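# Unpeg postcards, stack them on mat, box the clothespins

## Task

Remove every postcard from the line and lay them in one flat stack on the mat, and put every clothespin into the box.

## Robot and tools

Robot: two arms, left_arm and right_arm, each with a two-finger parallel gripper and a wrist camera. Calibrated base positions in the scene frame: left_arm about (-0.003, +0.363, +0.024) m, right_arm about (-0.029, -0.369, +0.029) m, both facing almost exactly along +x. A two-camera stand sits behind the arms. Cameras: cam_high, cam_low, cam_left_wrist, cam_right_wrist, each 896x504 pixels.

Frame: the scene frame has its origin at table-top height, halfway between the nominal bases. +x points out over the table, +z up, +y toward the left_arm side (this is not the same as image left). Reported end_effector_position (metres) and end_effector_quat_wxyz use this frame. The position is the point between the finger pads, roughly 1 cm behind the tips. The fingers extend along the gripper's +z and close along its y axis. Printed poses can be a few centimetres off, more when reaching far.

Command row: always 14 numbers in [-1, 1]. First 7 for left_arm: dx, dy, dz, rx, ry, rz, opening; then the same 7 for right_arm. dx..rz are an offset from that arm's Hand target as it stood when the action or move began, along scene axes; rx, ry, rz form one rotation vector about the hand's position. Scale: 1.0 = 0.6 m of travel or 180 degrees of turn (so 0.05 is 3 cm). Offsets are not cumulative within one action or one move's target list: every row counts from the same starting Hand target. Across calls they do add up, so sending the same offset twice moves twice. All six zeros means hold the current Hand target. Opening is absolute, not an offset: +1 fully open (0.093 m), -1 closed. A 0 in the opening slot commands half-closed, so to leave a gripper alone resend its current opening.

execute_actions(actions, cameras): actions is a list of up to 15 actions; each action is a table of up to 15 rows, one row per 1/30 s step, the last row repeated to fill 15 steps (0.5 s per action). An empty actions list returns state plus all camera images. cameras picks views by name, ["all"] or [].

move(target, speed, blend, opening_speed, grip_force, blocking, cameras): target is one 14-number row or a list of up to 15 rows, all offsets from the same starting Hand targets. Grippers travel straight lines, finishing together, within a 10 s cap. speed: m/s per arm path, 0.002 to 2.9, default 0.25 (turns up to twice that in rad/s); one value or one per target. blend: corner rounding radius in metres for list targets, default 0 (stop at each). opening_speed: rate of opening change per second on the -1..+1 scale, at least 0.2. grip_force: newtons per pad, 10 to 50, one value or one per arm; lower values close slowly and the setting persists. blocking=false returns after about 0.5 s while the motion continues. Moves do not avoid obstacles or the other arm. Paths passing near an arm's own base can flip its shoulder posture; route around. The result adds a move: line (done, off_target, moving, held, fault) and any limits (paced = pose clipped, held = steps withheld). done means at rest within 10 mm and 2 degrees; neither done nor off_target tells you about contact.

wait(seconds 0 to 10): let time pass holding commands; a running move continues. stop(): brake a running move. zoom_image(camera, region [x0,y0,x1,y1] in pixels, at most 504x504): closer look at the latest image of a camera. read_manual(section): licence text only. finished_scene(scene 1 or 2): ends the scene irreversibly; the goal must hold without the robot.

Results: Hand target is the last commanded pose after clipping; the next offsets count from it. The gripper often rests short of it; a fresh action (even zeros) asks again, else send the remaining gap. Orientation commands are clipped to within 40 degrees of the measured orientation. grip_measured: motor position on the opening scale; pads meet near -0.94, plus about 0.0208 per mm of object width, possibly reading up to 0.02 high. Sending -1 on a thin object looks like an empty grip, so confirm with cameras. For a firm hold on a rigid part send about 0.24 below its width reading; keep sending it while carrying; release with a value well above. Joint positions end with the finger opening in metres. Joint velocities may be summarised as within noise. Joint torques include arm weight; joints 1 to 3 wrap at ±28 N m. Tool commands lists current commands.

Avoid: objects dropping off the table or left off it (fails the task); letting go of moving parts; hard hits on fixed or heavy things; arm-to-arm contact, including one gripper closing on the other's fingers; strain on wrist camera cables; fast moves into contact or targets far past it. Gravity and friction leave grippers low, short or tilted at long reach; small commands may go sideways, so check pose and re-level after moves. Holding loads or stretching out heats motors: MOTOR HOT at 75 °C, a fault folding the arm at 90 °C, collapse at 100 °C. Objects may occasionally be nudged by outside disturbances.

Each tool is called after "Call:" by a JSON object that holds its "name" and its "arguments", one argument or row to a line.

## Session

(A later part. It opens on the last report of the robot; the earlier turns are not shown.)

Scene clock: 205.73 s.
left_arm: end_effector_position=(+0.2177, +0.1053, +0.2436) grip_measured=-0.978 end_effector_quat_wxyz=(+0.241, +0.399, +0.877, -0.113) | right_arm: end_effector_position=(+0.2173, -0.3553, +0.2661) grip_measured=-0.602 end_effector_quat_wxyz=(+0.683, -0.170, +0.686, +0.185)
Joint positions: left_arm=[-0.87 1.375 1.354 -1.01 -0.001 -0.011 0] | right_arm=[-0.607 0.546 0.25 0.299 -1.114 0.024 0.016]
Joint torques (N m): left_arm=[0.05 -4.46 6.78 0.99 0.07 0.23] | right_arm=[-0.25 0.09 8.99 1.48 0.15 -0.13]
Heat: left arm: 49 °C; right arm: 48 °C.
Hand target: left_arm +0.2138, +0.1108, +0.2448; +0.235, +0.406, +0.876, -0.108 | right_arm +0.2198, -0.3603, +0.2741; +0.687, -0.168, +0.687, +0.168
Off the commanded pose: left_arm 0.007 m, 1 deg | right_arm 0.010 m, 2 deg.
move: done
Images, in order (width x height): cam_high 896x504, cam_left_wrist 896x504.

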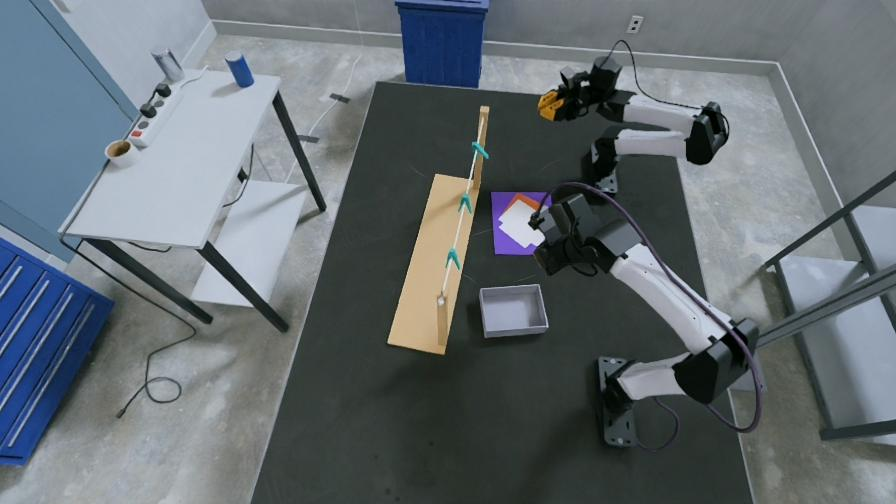

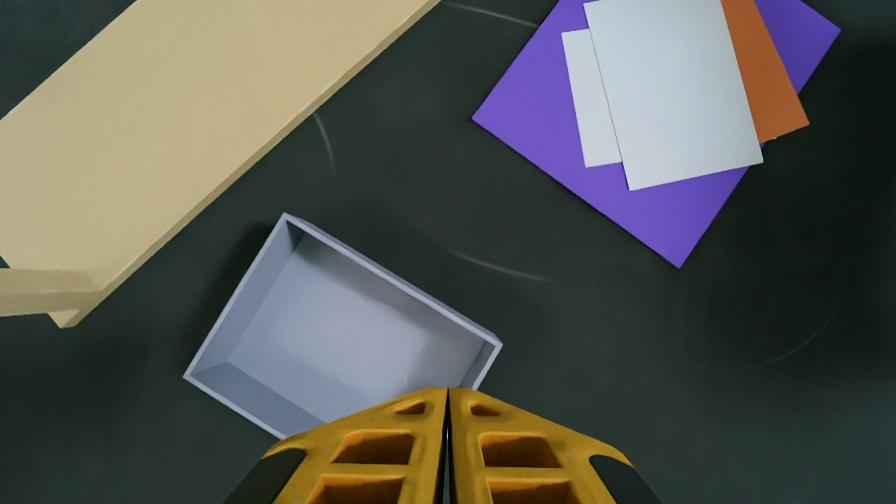

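Call:
{"name": "move", "arguments": {
  "target": [0.28,-0.3,-0.06,-0.285,-0.31,-0.223,1,0,0,0,0,0,0,-0.6],
  "cameras": ["cam_high","cam_left_wrist","cam_low"]
}}

Call:
{"name": "zoom_image", "arguments": {
  "camera": "cam_high",
  "region": [430, 100, 550, 260]
}}

Scene clock: 210.50 s.
left_arm: end_effector_position=(+0.3745, -0.0691, +0.1841) grip_measured=+1.000 end_effector_quat_wxyz=(+0.656, +0.539, +0.402, -0.342) | right_arm: end_effector_position=(+0.2173, -0.3553, +0.2661) grip_measured=-0.602 end_effector_quat_wxyz=(+0.683, -0.170, +0.686, +0.185)
Joint positions: left_arm=[-0.657 2.276 1.237 1.17 0.754 0.36 0.093] | right_arm=[-0.607 0.546 0.25 0.299 -1.114 0.024 0.016]
Joint torques (N m): left_arm=[0.12 -8.43 8.54 2.47 0 -0.01] | right_arm=[-0.16 0.13 8.99 1.48 0.16 -0.16]
Heat: left arm: 49 °C; right arm: 48 °C.
Hand target: left_arm +0.3818, -0.0692, +0.2088; +0.691, +0.529, +0.365, -0.331 | right_arm +0.2198, -0.3603, +0.2741; +0.687, -0.168, +0.687, +0.168
Off the commanded pose: left_arm 0.026 m, 6 deg | right_arm 0.010 m, 2 deg.
move: off_target (left_arm)
Images, in order (width x height): cam_high 896x504, cam_low 896x504, cam_left_wrist 896x504.

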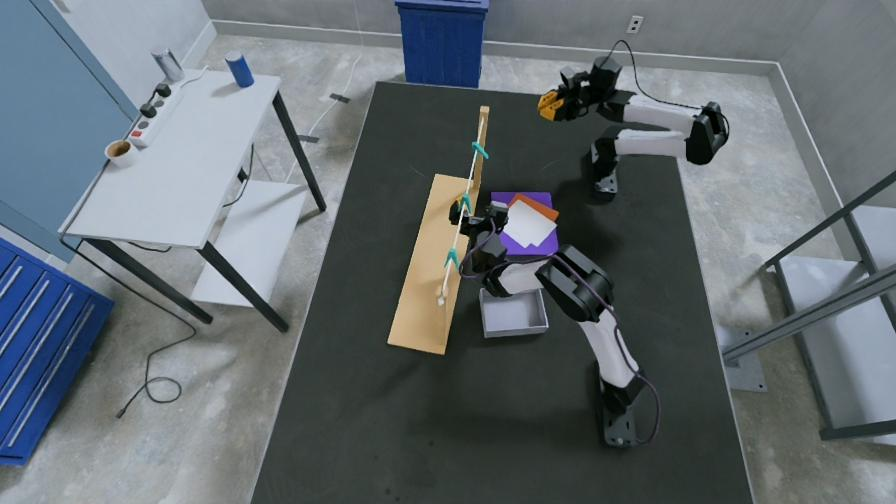

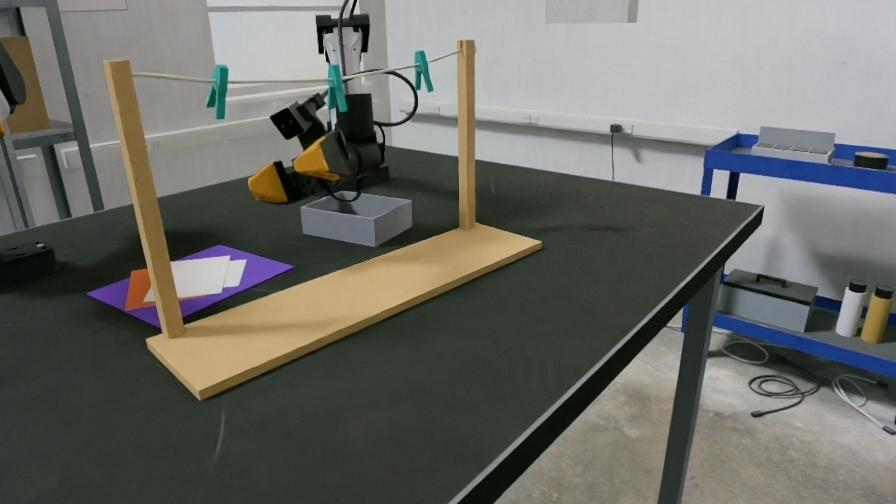

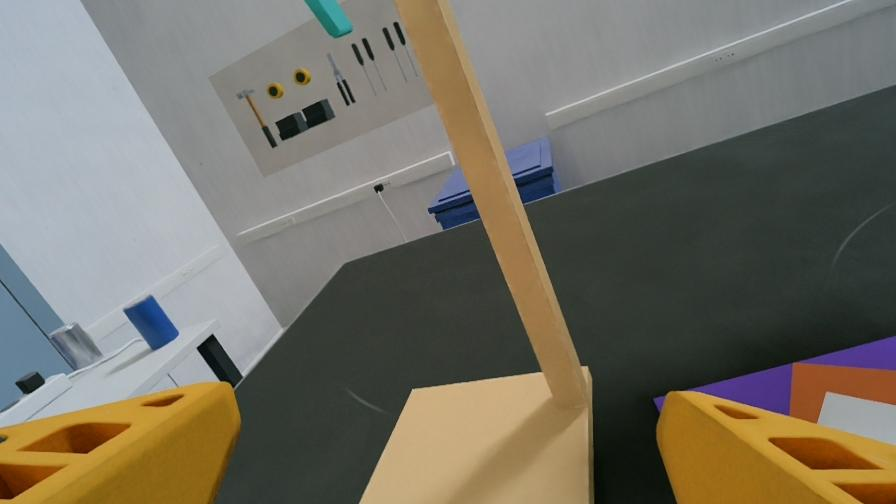

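Scaled by 3.150 from the camera's 896x504 image, which has a finer 1280x720 frame.

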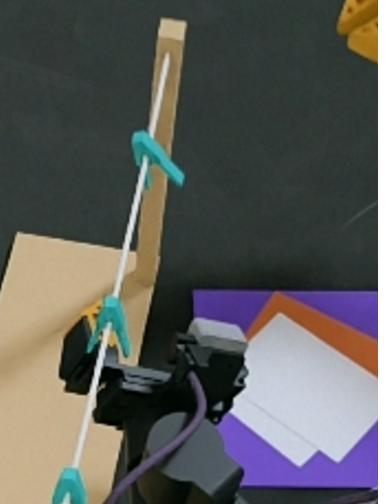

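Call:
{"name": "move", "arguments": {
  "target": [0.017,-0.09,0.09,0,0,0,1,0,0,0,0,0,0,-0.6],
  "speed": 0.15,
  "cameras": ["cam_high","cam_left_wrist","cam_low"]
}}

Call:
{"name": "zoom_image", "arguments": {
  "camera": "cam_high",
  "region": [430, 100, 550, 260]
}}

Scene clock: 212.70 s.
left_arm: end_effector_position=(+0.3805, -0.1205, +0.2550) grip_measured=+1.000 end_effector_quat_wxyz=(+0.682, +0.533, +0.363, -0.344) | right_arm: end_effector_position=(+0.2173, -0.3553, +0.2661) grip_measured=-0.602 end_effector_quat_wxyz=(+0.683, -0.170, +0.686, +0.185)
Joint positions: left_arm=[-0.729 2.283 1.513 0.993 0.705 0.36 0.093] | right_arm=[-0.607 0.546 0.25 0.299 -1.114 0.024 0.016]
Joint torques (N m): left_arm=[-0.43 -9.25 9.96 1.41 -0.32 0.19] | right_arm=[-0.17 0.06 8.96 1.49 0.16 -0.14]
Heat: left arm: 49 °C; right arm: 48 °C.
Hand target: left_arm +0.3920, -0.1232, +0.2628; +0.691, +0.529, +0.365, -0.331 | right_arm +0.2198, -0.3603, +0.2741; +0.687, -0.168, +0.687, +0.168
Off the commanded pose: left_arm 0.014 m, 2 deg | right_arm 0.010 m, 2 deg.
move: off_target (left_arm)
Images, in order (width x height): cam_high 896x504, cam_low 896x504, cam_left_wrist 896x504.

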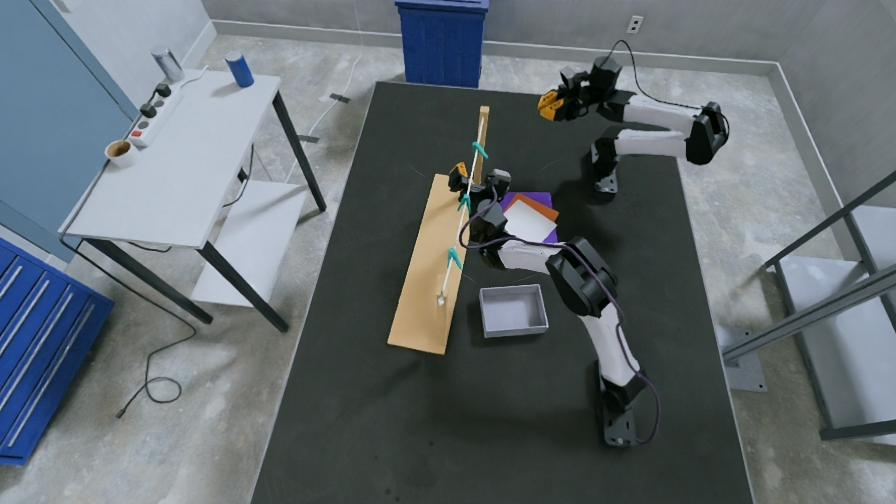

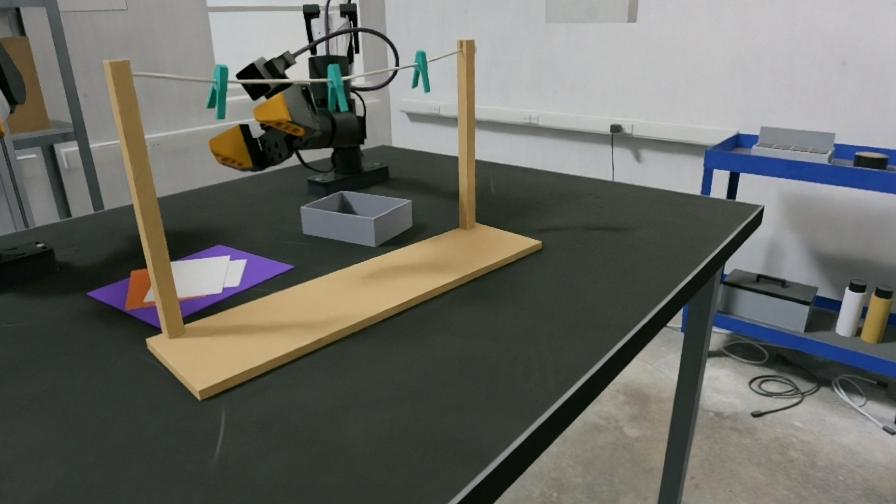

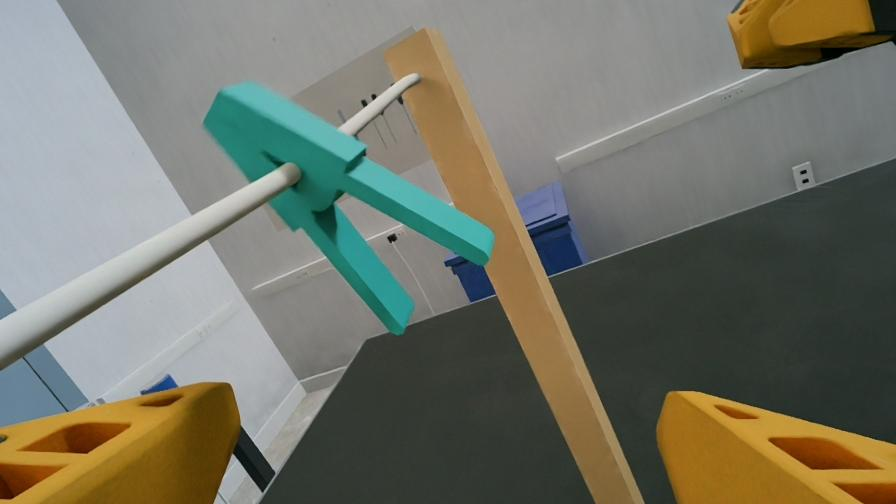

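Scaled by 3.150 from the camera's 896x504 image, which has a finer 1280x720 frame.

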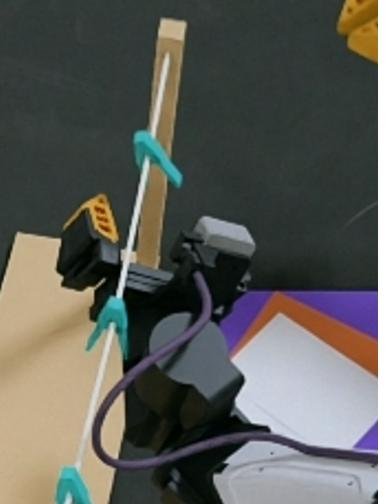

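Call:
{"name": "move", "arguments": {
  "target": [0.025,-0.02,0.045,0,0,0,1,0,0,0,0,0,0,-0.6],
  "speed": 0.1,
  "cameras": ["cam_high","cam_left_wrist","cam_low"]
}}

Call:
{"name": "zoom_image", "arguments": {
  "camera": "cam_low",
  "region": [100, 20, 360, 200]
}}

Scene clock: 215.67 s.
left_arm: end_effector_position=(+0.3968, -0.1334, +0.2797) grip_measured=+1.000 end_effector_quat_wxyz=(+0.682, +0.533, +0.365, -0.344) | right_arm: end_effector_position=(+0.2173, -0.3553, +0.2661) grip_measured=-0.602 end_effector_quat_wxyz=(+0.683, -0.170, +0.686, +0.185)
Joint positions: left_arm=[-0.728 2.309 1.673 0.855 0.703 0.36 0.093] | right_arm=[-0.607 0.546 0.25 0.299 -1.114 0.024 0.016]
Joint torques (N m): left_arm=[-0.28 -9.73 10.5 1.45 -0.28 0.19] | right_arm=[-0.18 0.12 8.96 1.49 0.16 -0.15]
Heat: left arm: 49 °C; right arm: 48 °C.
Hand target: left_arm +0.4070, -0.1352, +0.2898; +0.691, +0.529, +0.365, -0.331 | right_arm +0.2198, -0.3603, +0.2741; +0.687, -0.168, +0.687, +0.168
Off the commanded pose: left_arm 0.015 m, 2 deg | right_arm 0.010 m, 2 deg.
move: off_target (left_arm)
Images, in order (width x height): cam_high 896x504, cam_low 896x504, cam_left_wrist 896x504.

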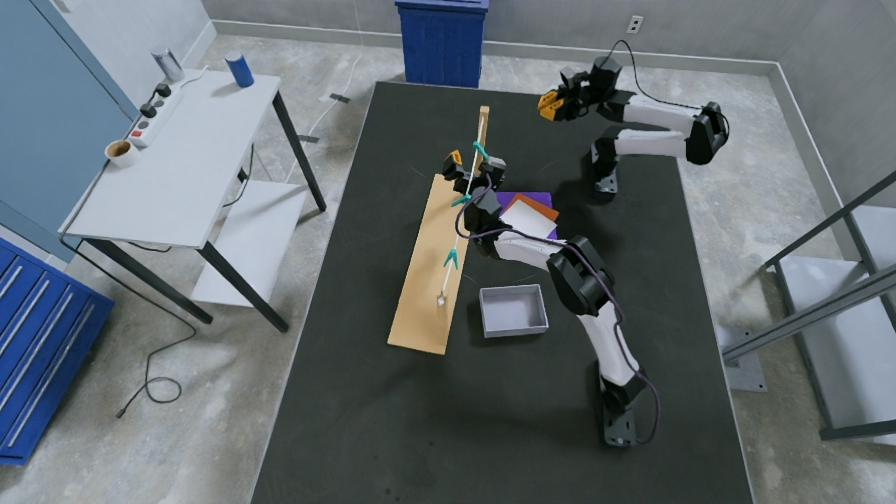

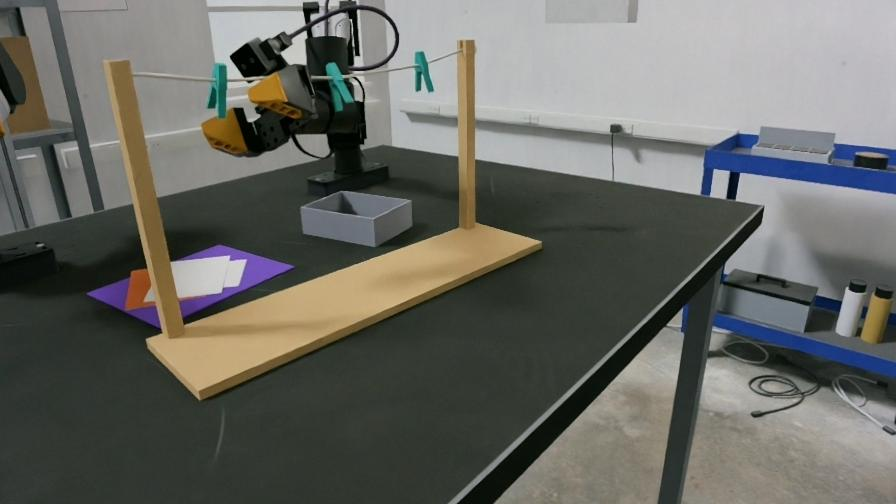

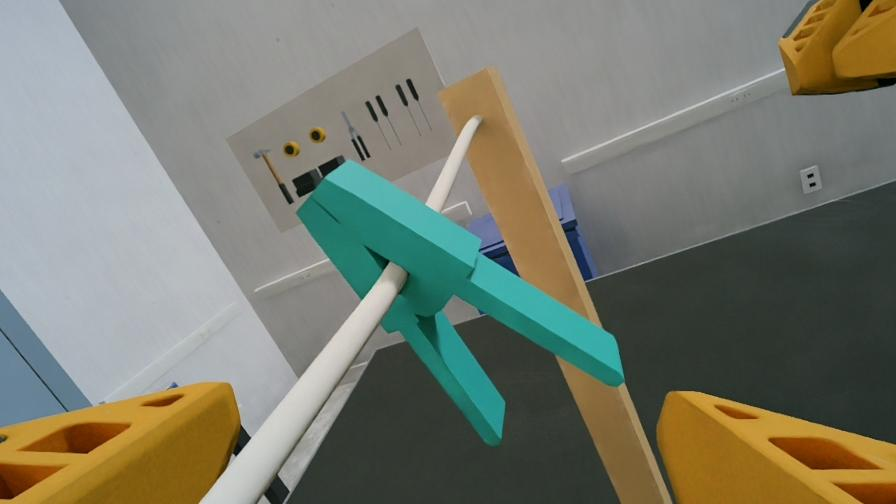

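Scaled by 1.938 from the camera's 896x504 image, which has a finer 1280x720 frame.

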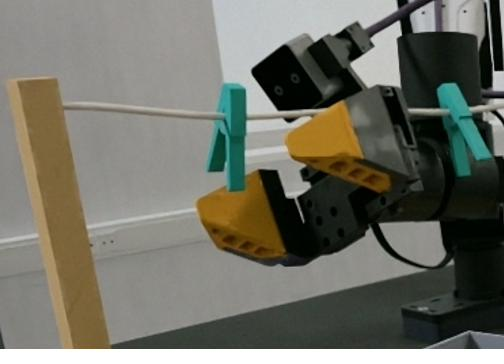

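Call:
{"name": "move", "arguments": {
  "target": [
    [-0.005,0,0.03,0,0,0,1,0,0,0,0,0,0,-0.6],
    [0.07,0.015,0.065,0,0,0,1,0,0,0,0,0,0,-0.6]
  ],
  "speed": 0.08,
  "cameras": ["cam_high","cam_left_wrist","cam_low"]
}}

Call:
{"name": "zoom_image", "arguments": {
  "camera": "cam_low",
  "region": [100, 20, 360, 200]
}}

Scene clock: 218.97 s.
left_arm: end_effector_position=(+0.4394, -0.1296, +0.3168) grip_measured=+1.000 end_effector_quat_wxyz=(+0.686, +0.532, +0.365, -0.335) | right_arm: end_effector_position=(+0.2173, -0.3553, +0.2661) grip_measured=-0.602 end_effector_quat_wxyz=(+0.683, -0.170, +0.686, +0.185)
Joint positions: left_arm=[-0.672 2.385 1.955 0.659 0.745 0.359 0.093] | right_arm=[-0.607 0.546 0.25 0.299 -1.114 0.024 0.016]
Joint torques (N m): left_arm=[0.23 -10.37 11.28 1.38 -0.07 -0.02] | right_arm=[-0.18 0.08 9.05 1.47 0.14 -0.13]
Heat: left arm: 50 °C; right arm: 48 °C.
Hand target: left_arm +0.4490, -0.1262, +0.3288; +0.691, +0.529, +0.365, -0.331 | right_arm +0.2198, -0.3603, +0.2741; +0.687, -0.168, +0.687, +0.168
Off the commanded pose: left_arm 0.016 m, 1 deg | right_arm 0.010 m, 2 deg.
move: off_target (left_arm)
Images, in order (width x height): cam_high 896x504, cam_low 896x504, cam_left_wrist 896x504.

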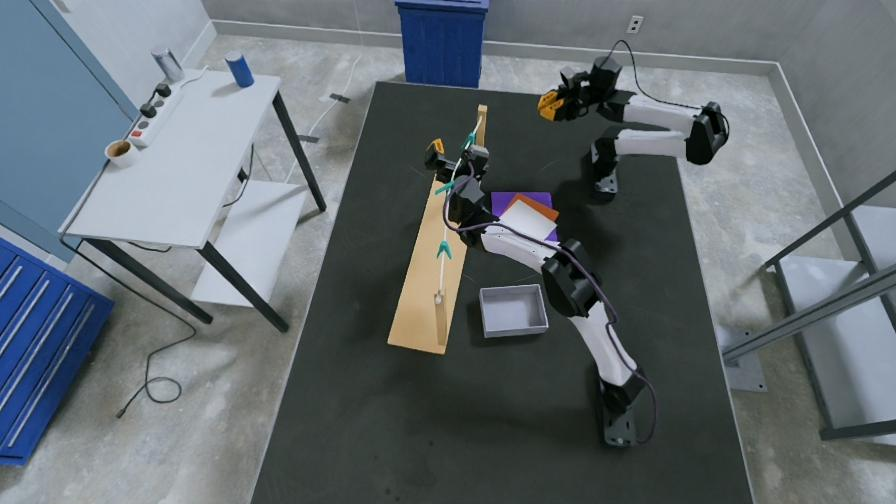

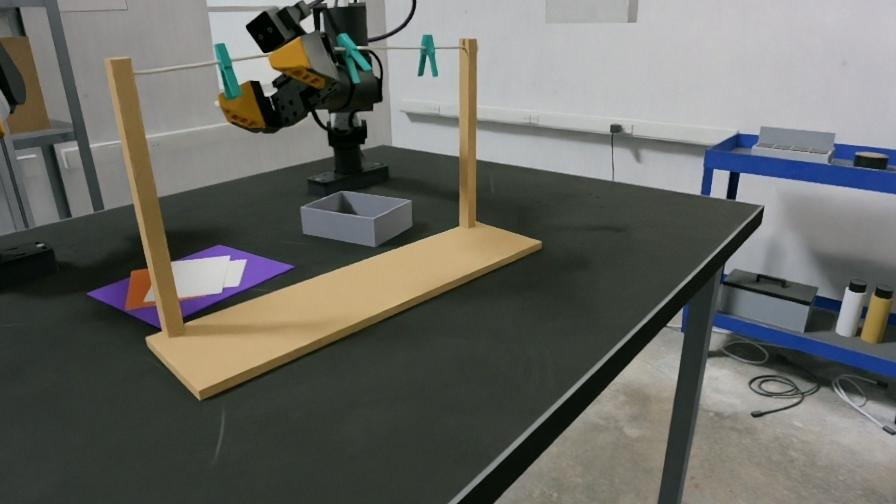

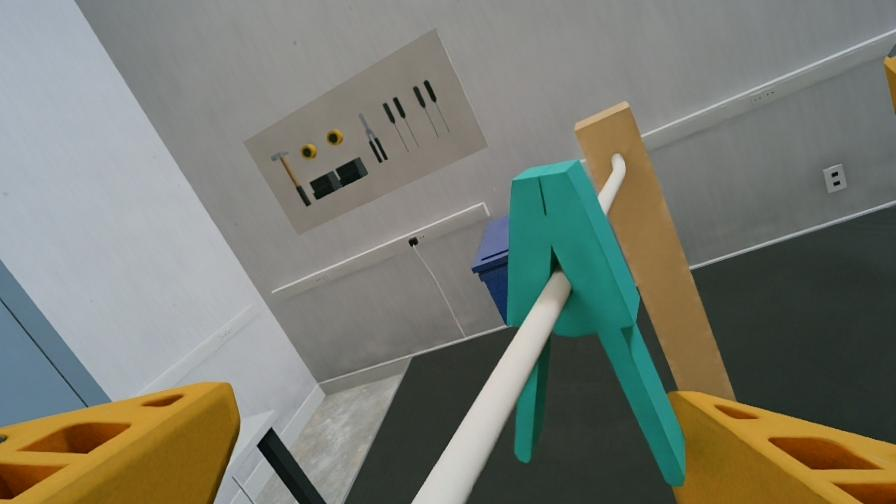

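Scaled by 1.938 from the camera's 896x504 image, which has a finer 1280x720 frame.

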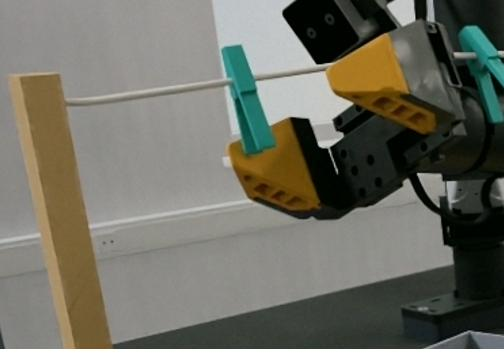

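Call:
{"name": "move", "arguments": {
  "target": [-0.05,-0.01,-0.035,0,0,0,1,0,0,0,0,0,0,-0.6],
  "speed": 0.06,
  "cameras": ["cam_high","cam_left_wrist","cam_low"]
}}

Call:
{"name": "zoom_image", "arguments": {
  "camera": "cam_low",
  "region": [100, 20, 360, 200]
}}

Scene clock: 220.67 s.
left_arm: end_effector_position=(+0.4235, -0.1405, +0.2629) grip_measured=+1.000 end_effector_quat_wxyz=(+0.647, +0.543, +0.405, -0.351) | right_arm: end_effector_position=(+0.2173, -0.3553, +0.2661) grip_measured=-0.602 end_effector_quat_wxyz=(+0.683, -0.170, +0.686, +0.185)
Joint positions: left_arm=[-0.705 2.385 1.828 0.668 0.725 0.359 0.093] | right_arm=[-0.607 0.546 0.25 0.299 -1.114 0.024 0.016]
Joint torques (N m): left_arm=[-0.83 -15.69 5.68 2.5 -0.24 0.16] | right_arm=[-0.16 0.1 8.96 1.48 0.15 -0.14]
Heat: left arm: 50 °C; right arm: 48 °C.
Hand target: left_arm +0.4190, -0.1322, +0.3078; +0.691, +0.529, +0.365, -0.331 | right_arm +0.2198, -0.3603, +0.2741; +0.687, -0.168, +0.687, +0.168
Off the commanded pose: left_arm 0.046 m, 7 deg | right_arm 0.010 m, 2 deg.
move: off_target (left_arm)
Images, in order (width x height): cam_high 896x504, cam_low 896x504, cam_left_wrist 896x504.

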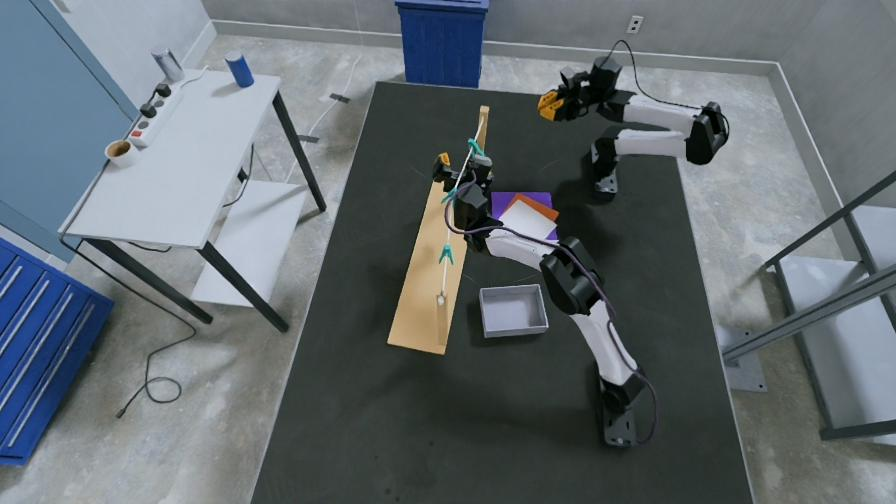

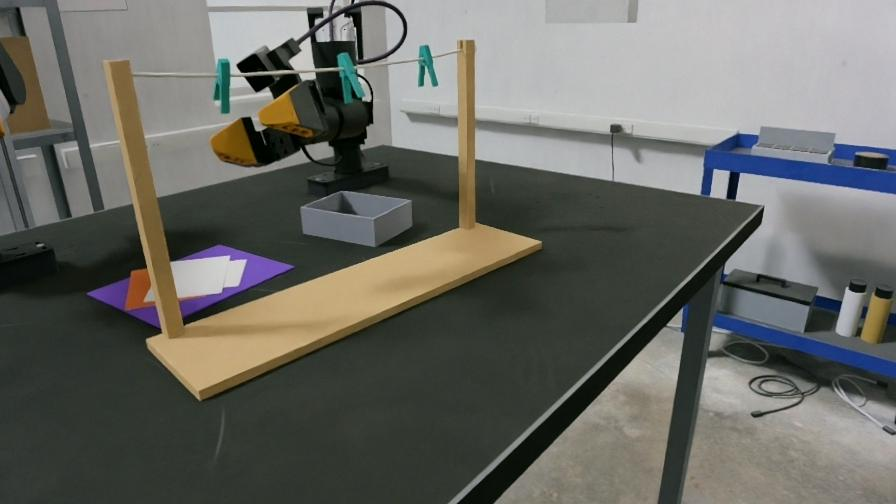

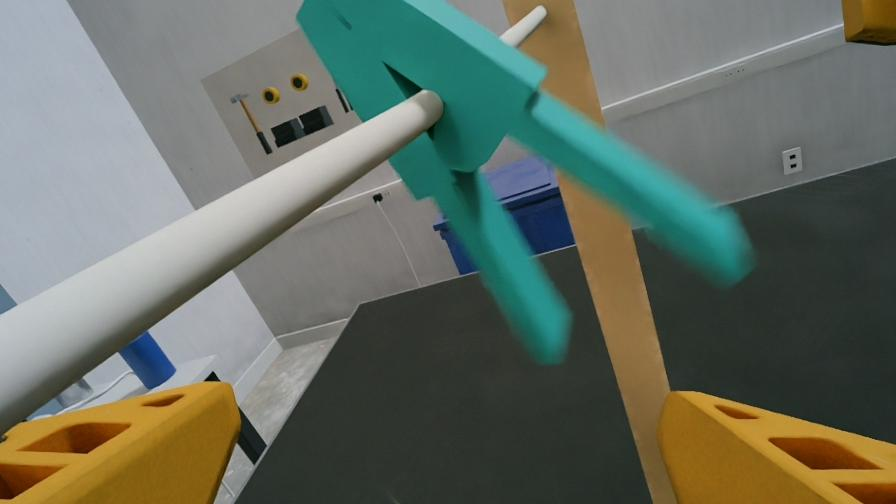

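Scaled by 1.938 from the camera's 896x504 image, which has a finer 1280x720 frame.

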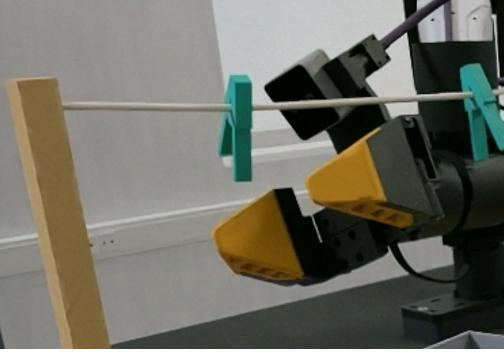

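Call:
{"name": "move", "arguments": {
  "target": [0.05,0.01,0.035,0,0,0,1,0,0,0,0,0,0,-0.6],
  "speed": 0.08,
  "cameras": ["cam_high","cam_left_wrist","cam_low"]
}}

Scene clock: 224.83 s.
left_arm: end_effector_position=(+0.4395, -0.1297, +0.3182) grip_measured=+1.000 end_effector_quat_wxyz=(+0.687, +0.532, +0.364, -0.335) | right_arm: end_effector_position=(+0.2173, -0.3553, +0.2661) grip_measured=-0.602 end_effector_quat_wxyz=(+0.683, -0.170, +0.686, +0.185)
Joint positions: left_arm=[-0.672 2.385 1.96 0.656 0.745 0.359 0.093] | right_arm=[-0.607 0.546 0.25 0.299 -1.114 0.024 0.016]
Joint torques (N m): left_arm=[0.25 -10.4 10.96 1.41 -0.1 -0.04] | right_arm=[-0.21 0.12 8.96 1.48 0.17 -0.14]
Heat: left arm: 50 °C; right arm: 48 °C.
Hand target: left_arm +0.4490, -0.1262, +0.3288; +0.691, +0.529, +0.365, -0.331 | right_arm +0.2198, -0.3603, +0.2741; +0.687, -0.168, +0.687, +0.168
Off the commanded pose: left_arm 0.015 m, 1 deg | right_arm 0.010 m, 2 deg.
move: off_target (left_arm)
Images, in order (width x height): cam_high 896x504, cam_low 896x504, cam_left_wrist 896x504.

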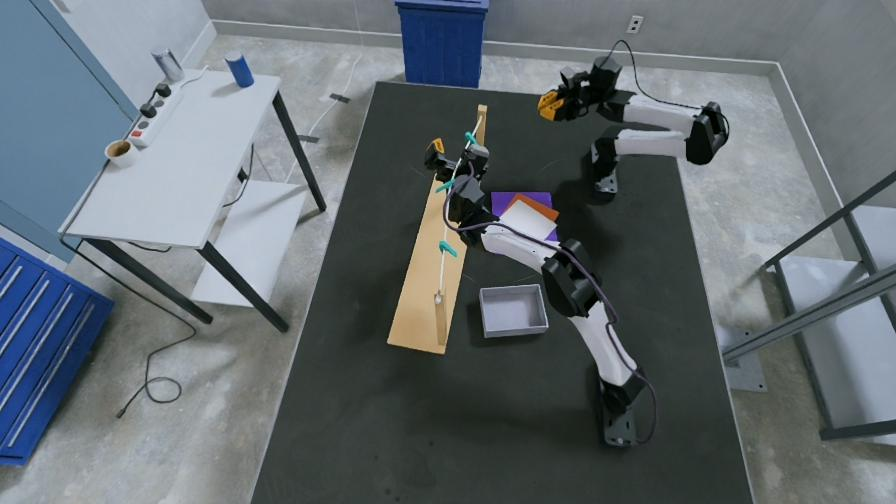

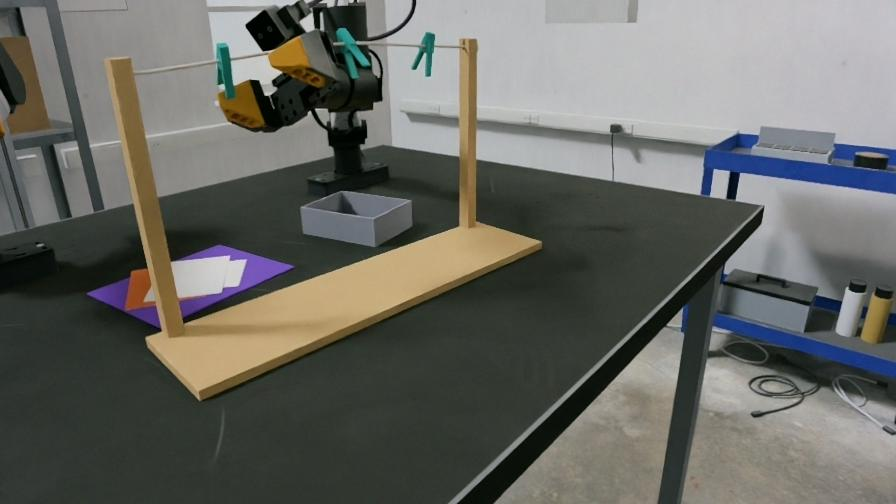

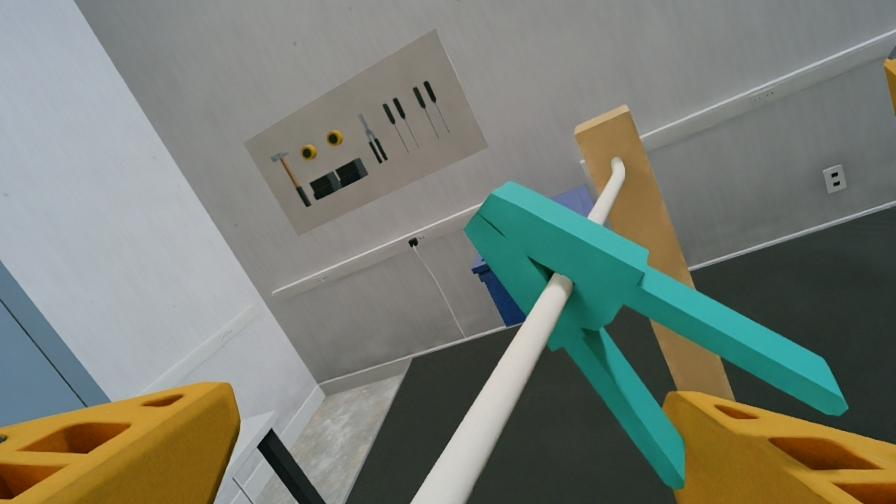

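Call:
{"name": "move", "arguments": {
  "target": [
    [-0.05,-0.01,-0.03,0,0,0,1,0,0,0,0,0,0,-0.6],
    [-0.09,-0.015,-0.04,0,0,0,1,0,0,0,0,0,0,-0.6]
  ],
  "speed": 0.08,
  "cameras": ["cam_left_wrist"]
}}

Scene clock: 227.03 s.
left_arm: end_effector_position=(+0.3988, -0.1445, +0.2582) grip_measured=+1.000 end_effector_quat_wxyz=(+0.642, +0.543, +0.410, -0.354) | right_arm: end_effector_position=(+0.2173, -0.3553, +0.2661) grip_measured=-0.602 end_effector_quat_wxyz=(+0.683, -0.170, +0.686, +0.185)
Joint positions: left_arm=[-0.741 2.325 1.711 0.711 0.69 0.359 0.093] | right_arm=[-0.607 0.546 0.25 0.299 -1.114 0.024 0.016]
Joint torques (N m): left_arm=[-0.65 -15.41 5.6 2.57 -0.25 0.3] | right_arm=[-0.24 0.13 9.05 1.47 0.15 -0.15]
Heat: left arm: 50 °C; right arm: 48 °C.
Hand target: left_arm +0.3950, -0.1352, +0.3048; +0.691, +0.529, +0.365, -0.331 | right_arm +0.2198, -0.3603, +0.2741; +0.687, -0.168, +0.687, +0.168
Off the commanded pose: left_arm 0.048 m, 8 deg | right_arm 0.010 m, 2 deg.
move: off_target (left_arm)
Images, in order (width x height): cam_left_wrist 896x504.

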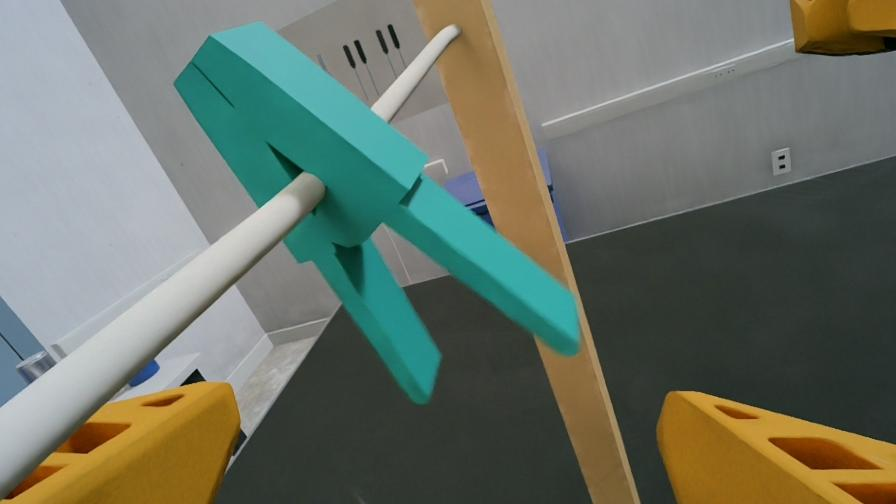

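Call:
{"name": "move", "arguments": {
  "target": [0.0,0,0.02,0,0,0,1,0,0,0,0,0,0,-0.6],
  "speed": 0.08,
  "cameras": ["cam_left_wrist"]
}}

Scene clock: 228.47 s.
left_arm: end_effector_position=(+0.3974, -0.1429, +0.2696) grip_measured=+1.000 end_effector_quat_wxyz=(+0.649, +0.541, +0.404, -0.352) | right_arm: end_effector_position=(+0.2173, -0.3553, +0.2661) grip_measured=-0.602 end_effector_quat_wxyz=(+0.683, -0.170, +0.686, +0.185)
Joint positions: left_arm=[-0.741 2.306 1.711 0.711 0.688 0.359 0.093] | right_arm=[-0.607 0.546 0.25 0.299 -1.114 0.024 0.016]
Joint torques (N m): left_arm=[-0.55 -15.13 7.24 2.24 -0.24 0.27] | right_arm=[-0.16 0.14 9.01 1.47 0.17 -0.15]
Heat: left arm: 50 °C; right arm: 48 °C.
Hand target: left_arm +0.3950, -0.1352, +0.3168; +0.691, +0.529, +0.365, -0.331 | right_arm +0.2198, -0.3603, +0.2741; +0.687, -0.168, +0.687, +0.168
Off the commanded pose: left_arm 0.048 m, 7 deg | right_arm 0.010 m, 2 deg.
move: off_target (left_arm)
Images, in order (width x height): cam_left_wrist 896x504.

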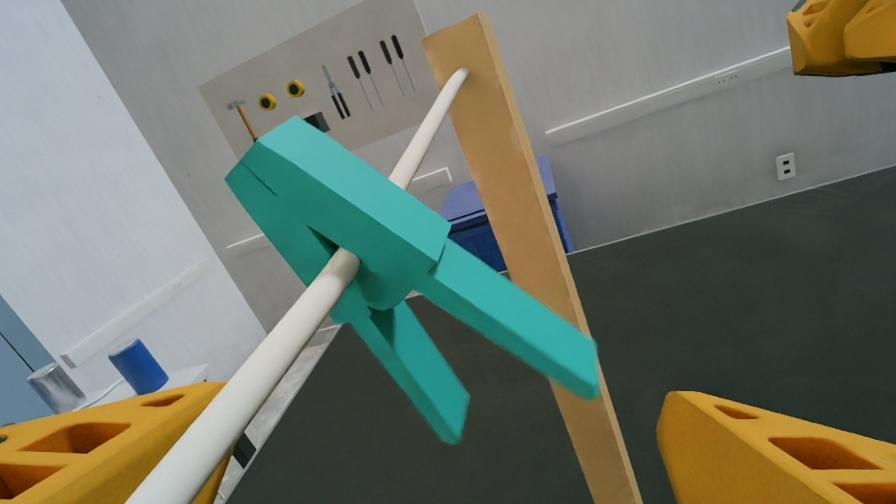

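Call:
{"name": "move", "arguments": {
  "target": [0.0,0,0.025,0,0,0,1,0,0,0,0,0,0,-0.6],
  "speed": 0.08,
  "cameras": ["cam_left_wrist"]
}}

Scene clock: 229.57 s.
left_arm: end_effector_position=(+0.3953, -0.1411, +0.2819) grip_measured=+1.000 end_effector_quat_wxyz=(+0.655, +0.539, +0.396, -0.351) | right_arm: end_effector_position=(+0.2173, -0.3553, +0.2661) grip_measured=-0.602 end_effector_quat_wxyz=(+0.683, -0.170, +0.686, +0.185)
Joint positions: left_arm=[-0.741 2.286 1.711 0.711 0.688 0.359 0.093] | right_arm=[-0.607 0.546 0.25 0.299 -1.114 0.024 0.016]
Joint torques (N m): left_arm=[-0.59 -15.05 9.29 1.81 -0.26 0.25] | right_arm=[-0.17 0.09 9.02 1.48 0.17 -0.15]
Heat: left arm: 50 °C; right arm: 48 °C.
Hand target: left_arm +0.3950, -0.1352, +0.3318; +0.691, +0.529, +0.365, -0.331 | right_arm +0.2198, -0.3603, +0.2741; +0.687, -0.168, +0.687, +0.168
Off the commanded pose: left_arm 0.050 m, 6 deg | right_arm 0.010 m, 2 deg.
move: off_target (left_arm)
Images, in order (width x height): cam_left_wrist 896x504.

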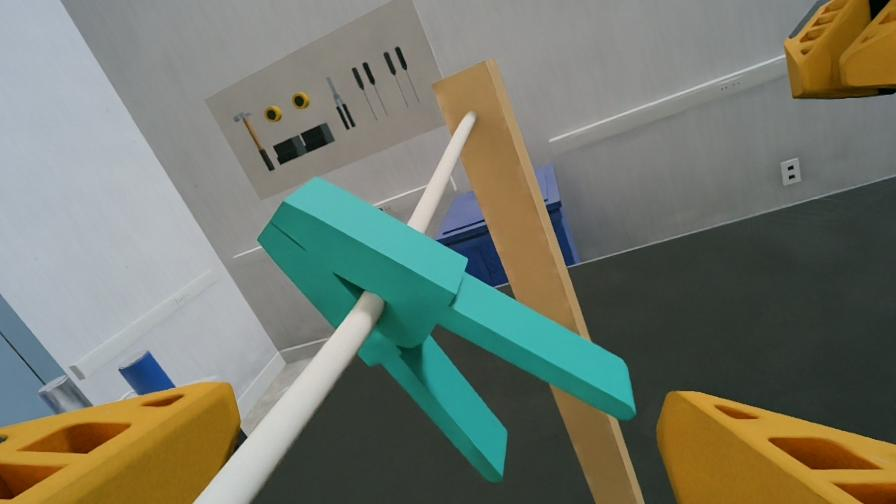

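Call:
{"name": "move", "arguments": {
  "target": [
    [0.013,0,0.012,0,0,0,1,0,0,0,0,0,0,-0.6],
    [0.013,0,0.012,0,0,0,0.2,0,0,0,0,0,0,-0.6]
  ],
  "speed": 0.08,
  "opening_speed": 0.6,
  "cameras": ["cam_left_wrist","cam_low"]
}}

Scene clock: 232.77 s.
left_arm: end_effector_position=(+0.3969, -0.1426, +0.2976) grip_measured=+0.203 end_effector_quat_wxyz=(+0.665, +0.536, +0.385, -0.349) | right_arm: end_effector_position=(+0.2173, -0.3553, +0.2661) grip_measured=-0.602 end_effector_quat_wxyz=(+0.683, -0.170, +0.686, +0.185)
Joint positions: left_arm=[-0.741 2.286 1.751 0.702 0.688 0.359 0.055] | right_arm=[-0.607 0.546 0.25 0.299 -1.114 0.024 0.016]
Joint torques (N m): left_arm=[0.27 -13.72 10.65 1.5 -0.15 0.23] | right_arm=[-0.23 0.06 8.98 1.47 0.17 -0.15]
Heat: left arm: 51 °C; right arm: 48 °C.
Hand target: left_arm +0.4028, -0.1352, +0.3390; +0.691, +0.529, +0.365, -0.331 | right_arm +0.2198, -0.3603, +0.2741; +0.687, -0.168, +0.687, +0.168
Off the commanded pose: left_arm 0.042 m, 4 deg | right_arm 0.010 m, 2 deg.
move: off_target (left_arm); target 2's new opening was sent with left_arm's hand 0.042 m and 4 deg from that target
Images, in order (width x height): cam_low 896x504, cam_left_wrist 896x504.

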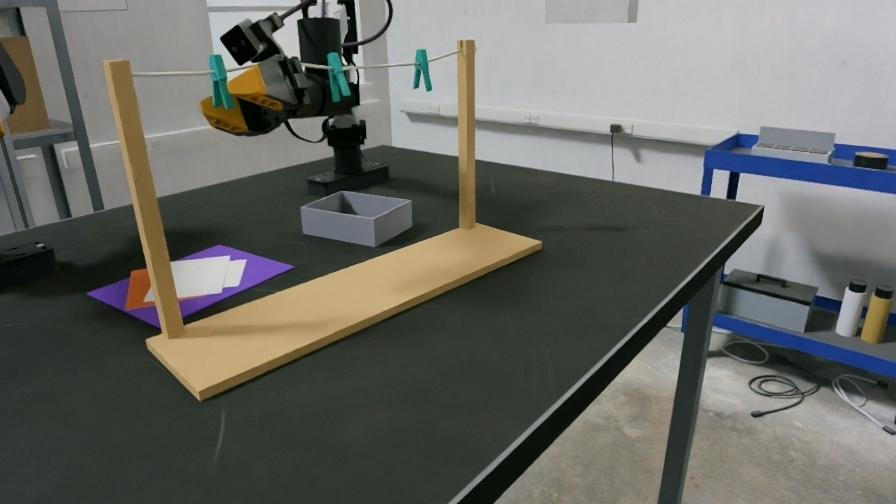

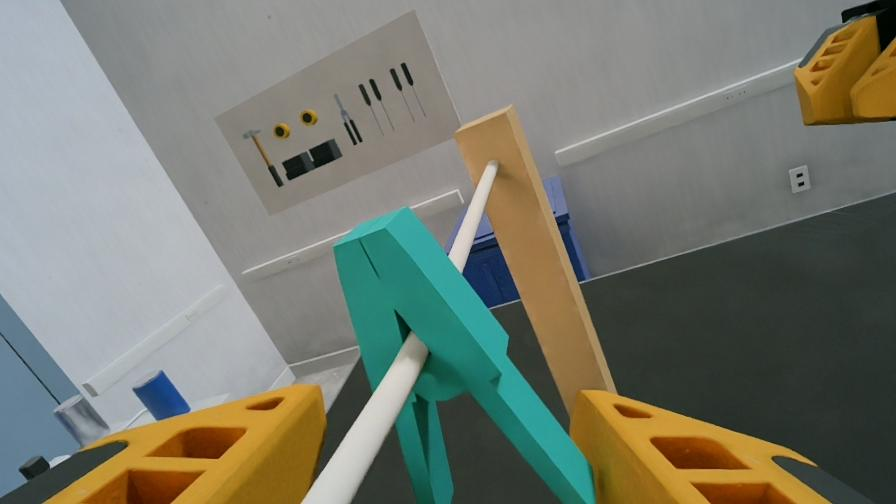

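Call:
{"name": "move", "arguments": {
  "target": [
    [0.01,0,0.0,0,0,0,0.0,0,0,0,0,0,0,-0.6],
    [0.01,0,0.0,0,0,0,-0.15,0,0,0,0,0,0,-0.6]
  ],
  "speed": 0.08,
  "opening_speed": 0.6,
  "cameras": ["cam_left_wrist","cam_low"]
}}

Scene clock: 235.87 s.
left_arm: end_effector_position=(+0.4029, -0.1400, +0.3112) grip_measured=-0.147 end_effector_quat_wxyz=(+0.674, +0.532, +0.379, -0.344) | right_arm: end_effector_position=(+0.2173, -0.3553, +0.2661) grip_measured=-0.602 end_effector_quat_wxyz=(+0.683, -0.170, +0.686, +0.185)
Joint positions: left_arm=[-0.732 2.286 1.788 0.688 0.688 0.359 0.038] | right_arm=[-0.607 0.546 0.25 0.299 -1.114 0.024 0.016]
Joint torques (N m): left_arm=[0.2 -12 10.78 1.49 -0.08 0.21] | right_arm=[-0.17 0.12 8.96 1.47 0.17 -0.15]
Heat: left arm: 51 °C; right arm: 48 °C.
Hand target: left_arm +0.4088, -0.1352, +0.3390; +0.691, +0.529, +0.365, -0.331 | right_arm +0.2198, -0.3603, +0.2741; +0.687, -0.168, +0.687, +0.168
Off the commanded pose: left_arm 0.029 m, 3 deg | right_arm 0.010 m, 2 deg.
move: off_target (left_arm); target 2's new opening was sent with left_arm's hand 0.029 m and 3 deg from that target
Images, in order (width x height): cam_low 896x504, cam_left_wrist 896x504.

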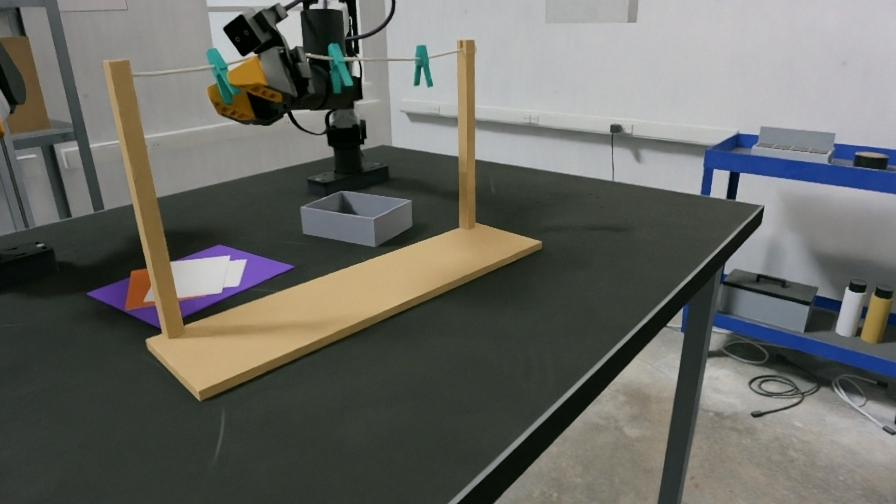

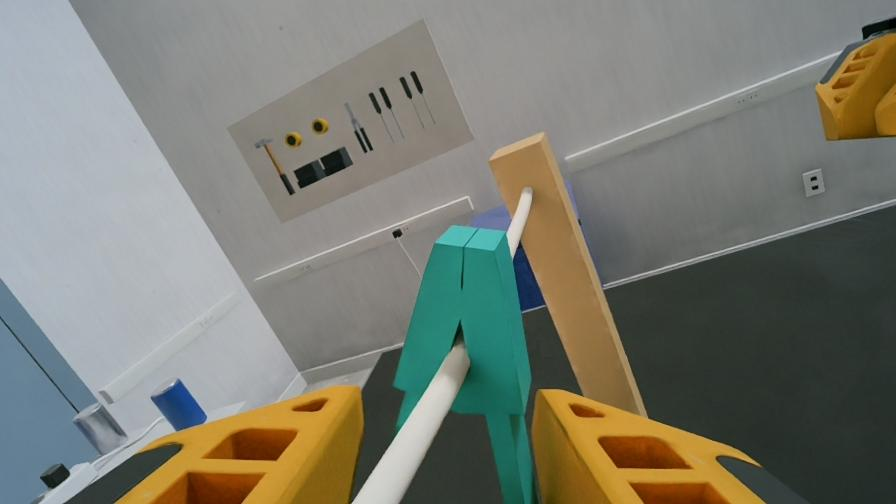

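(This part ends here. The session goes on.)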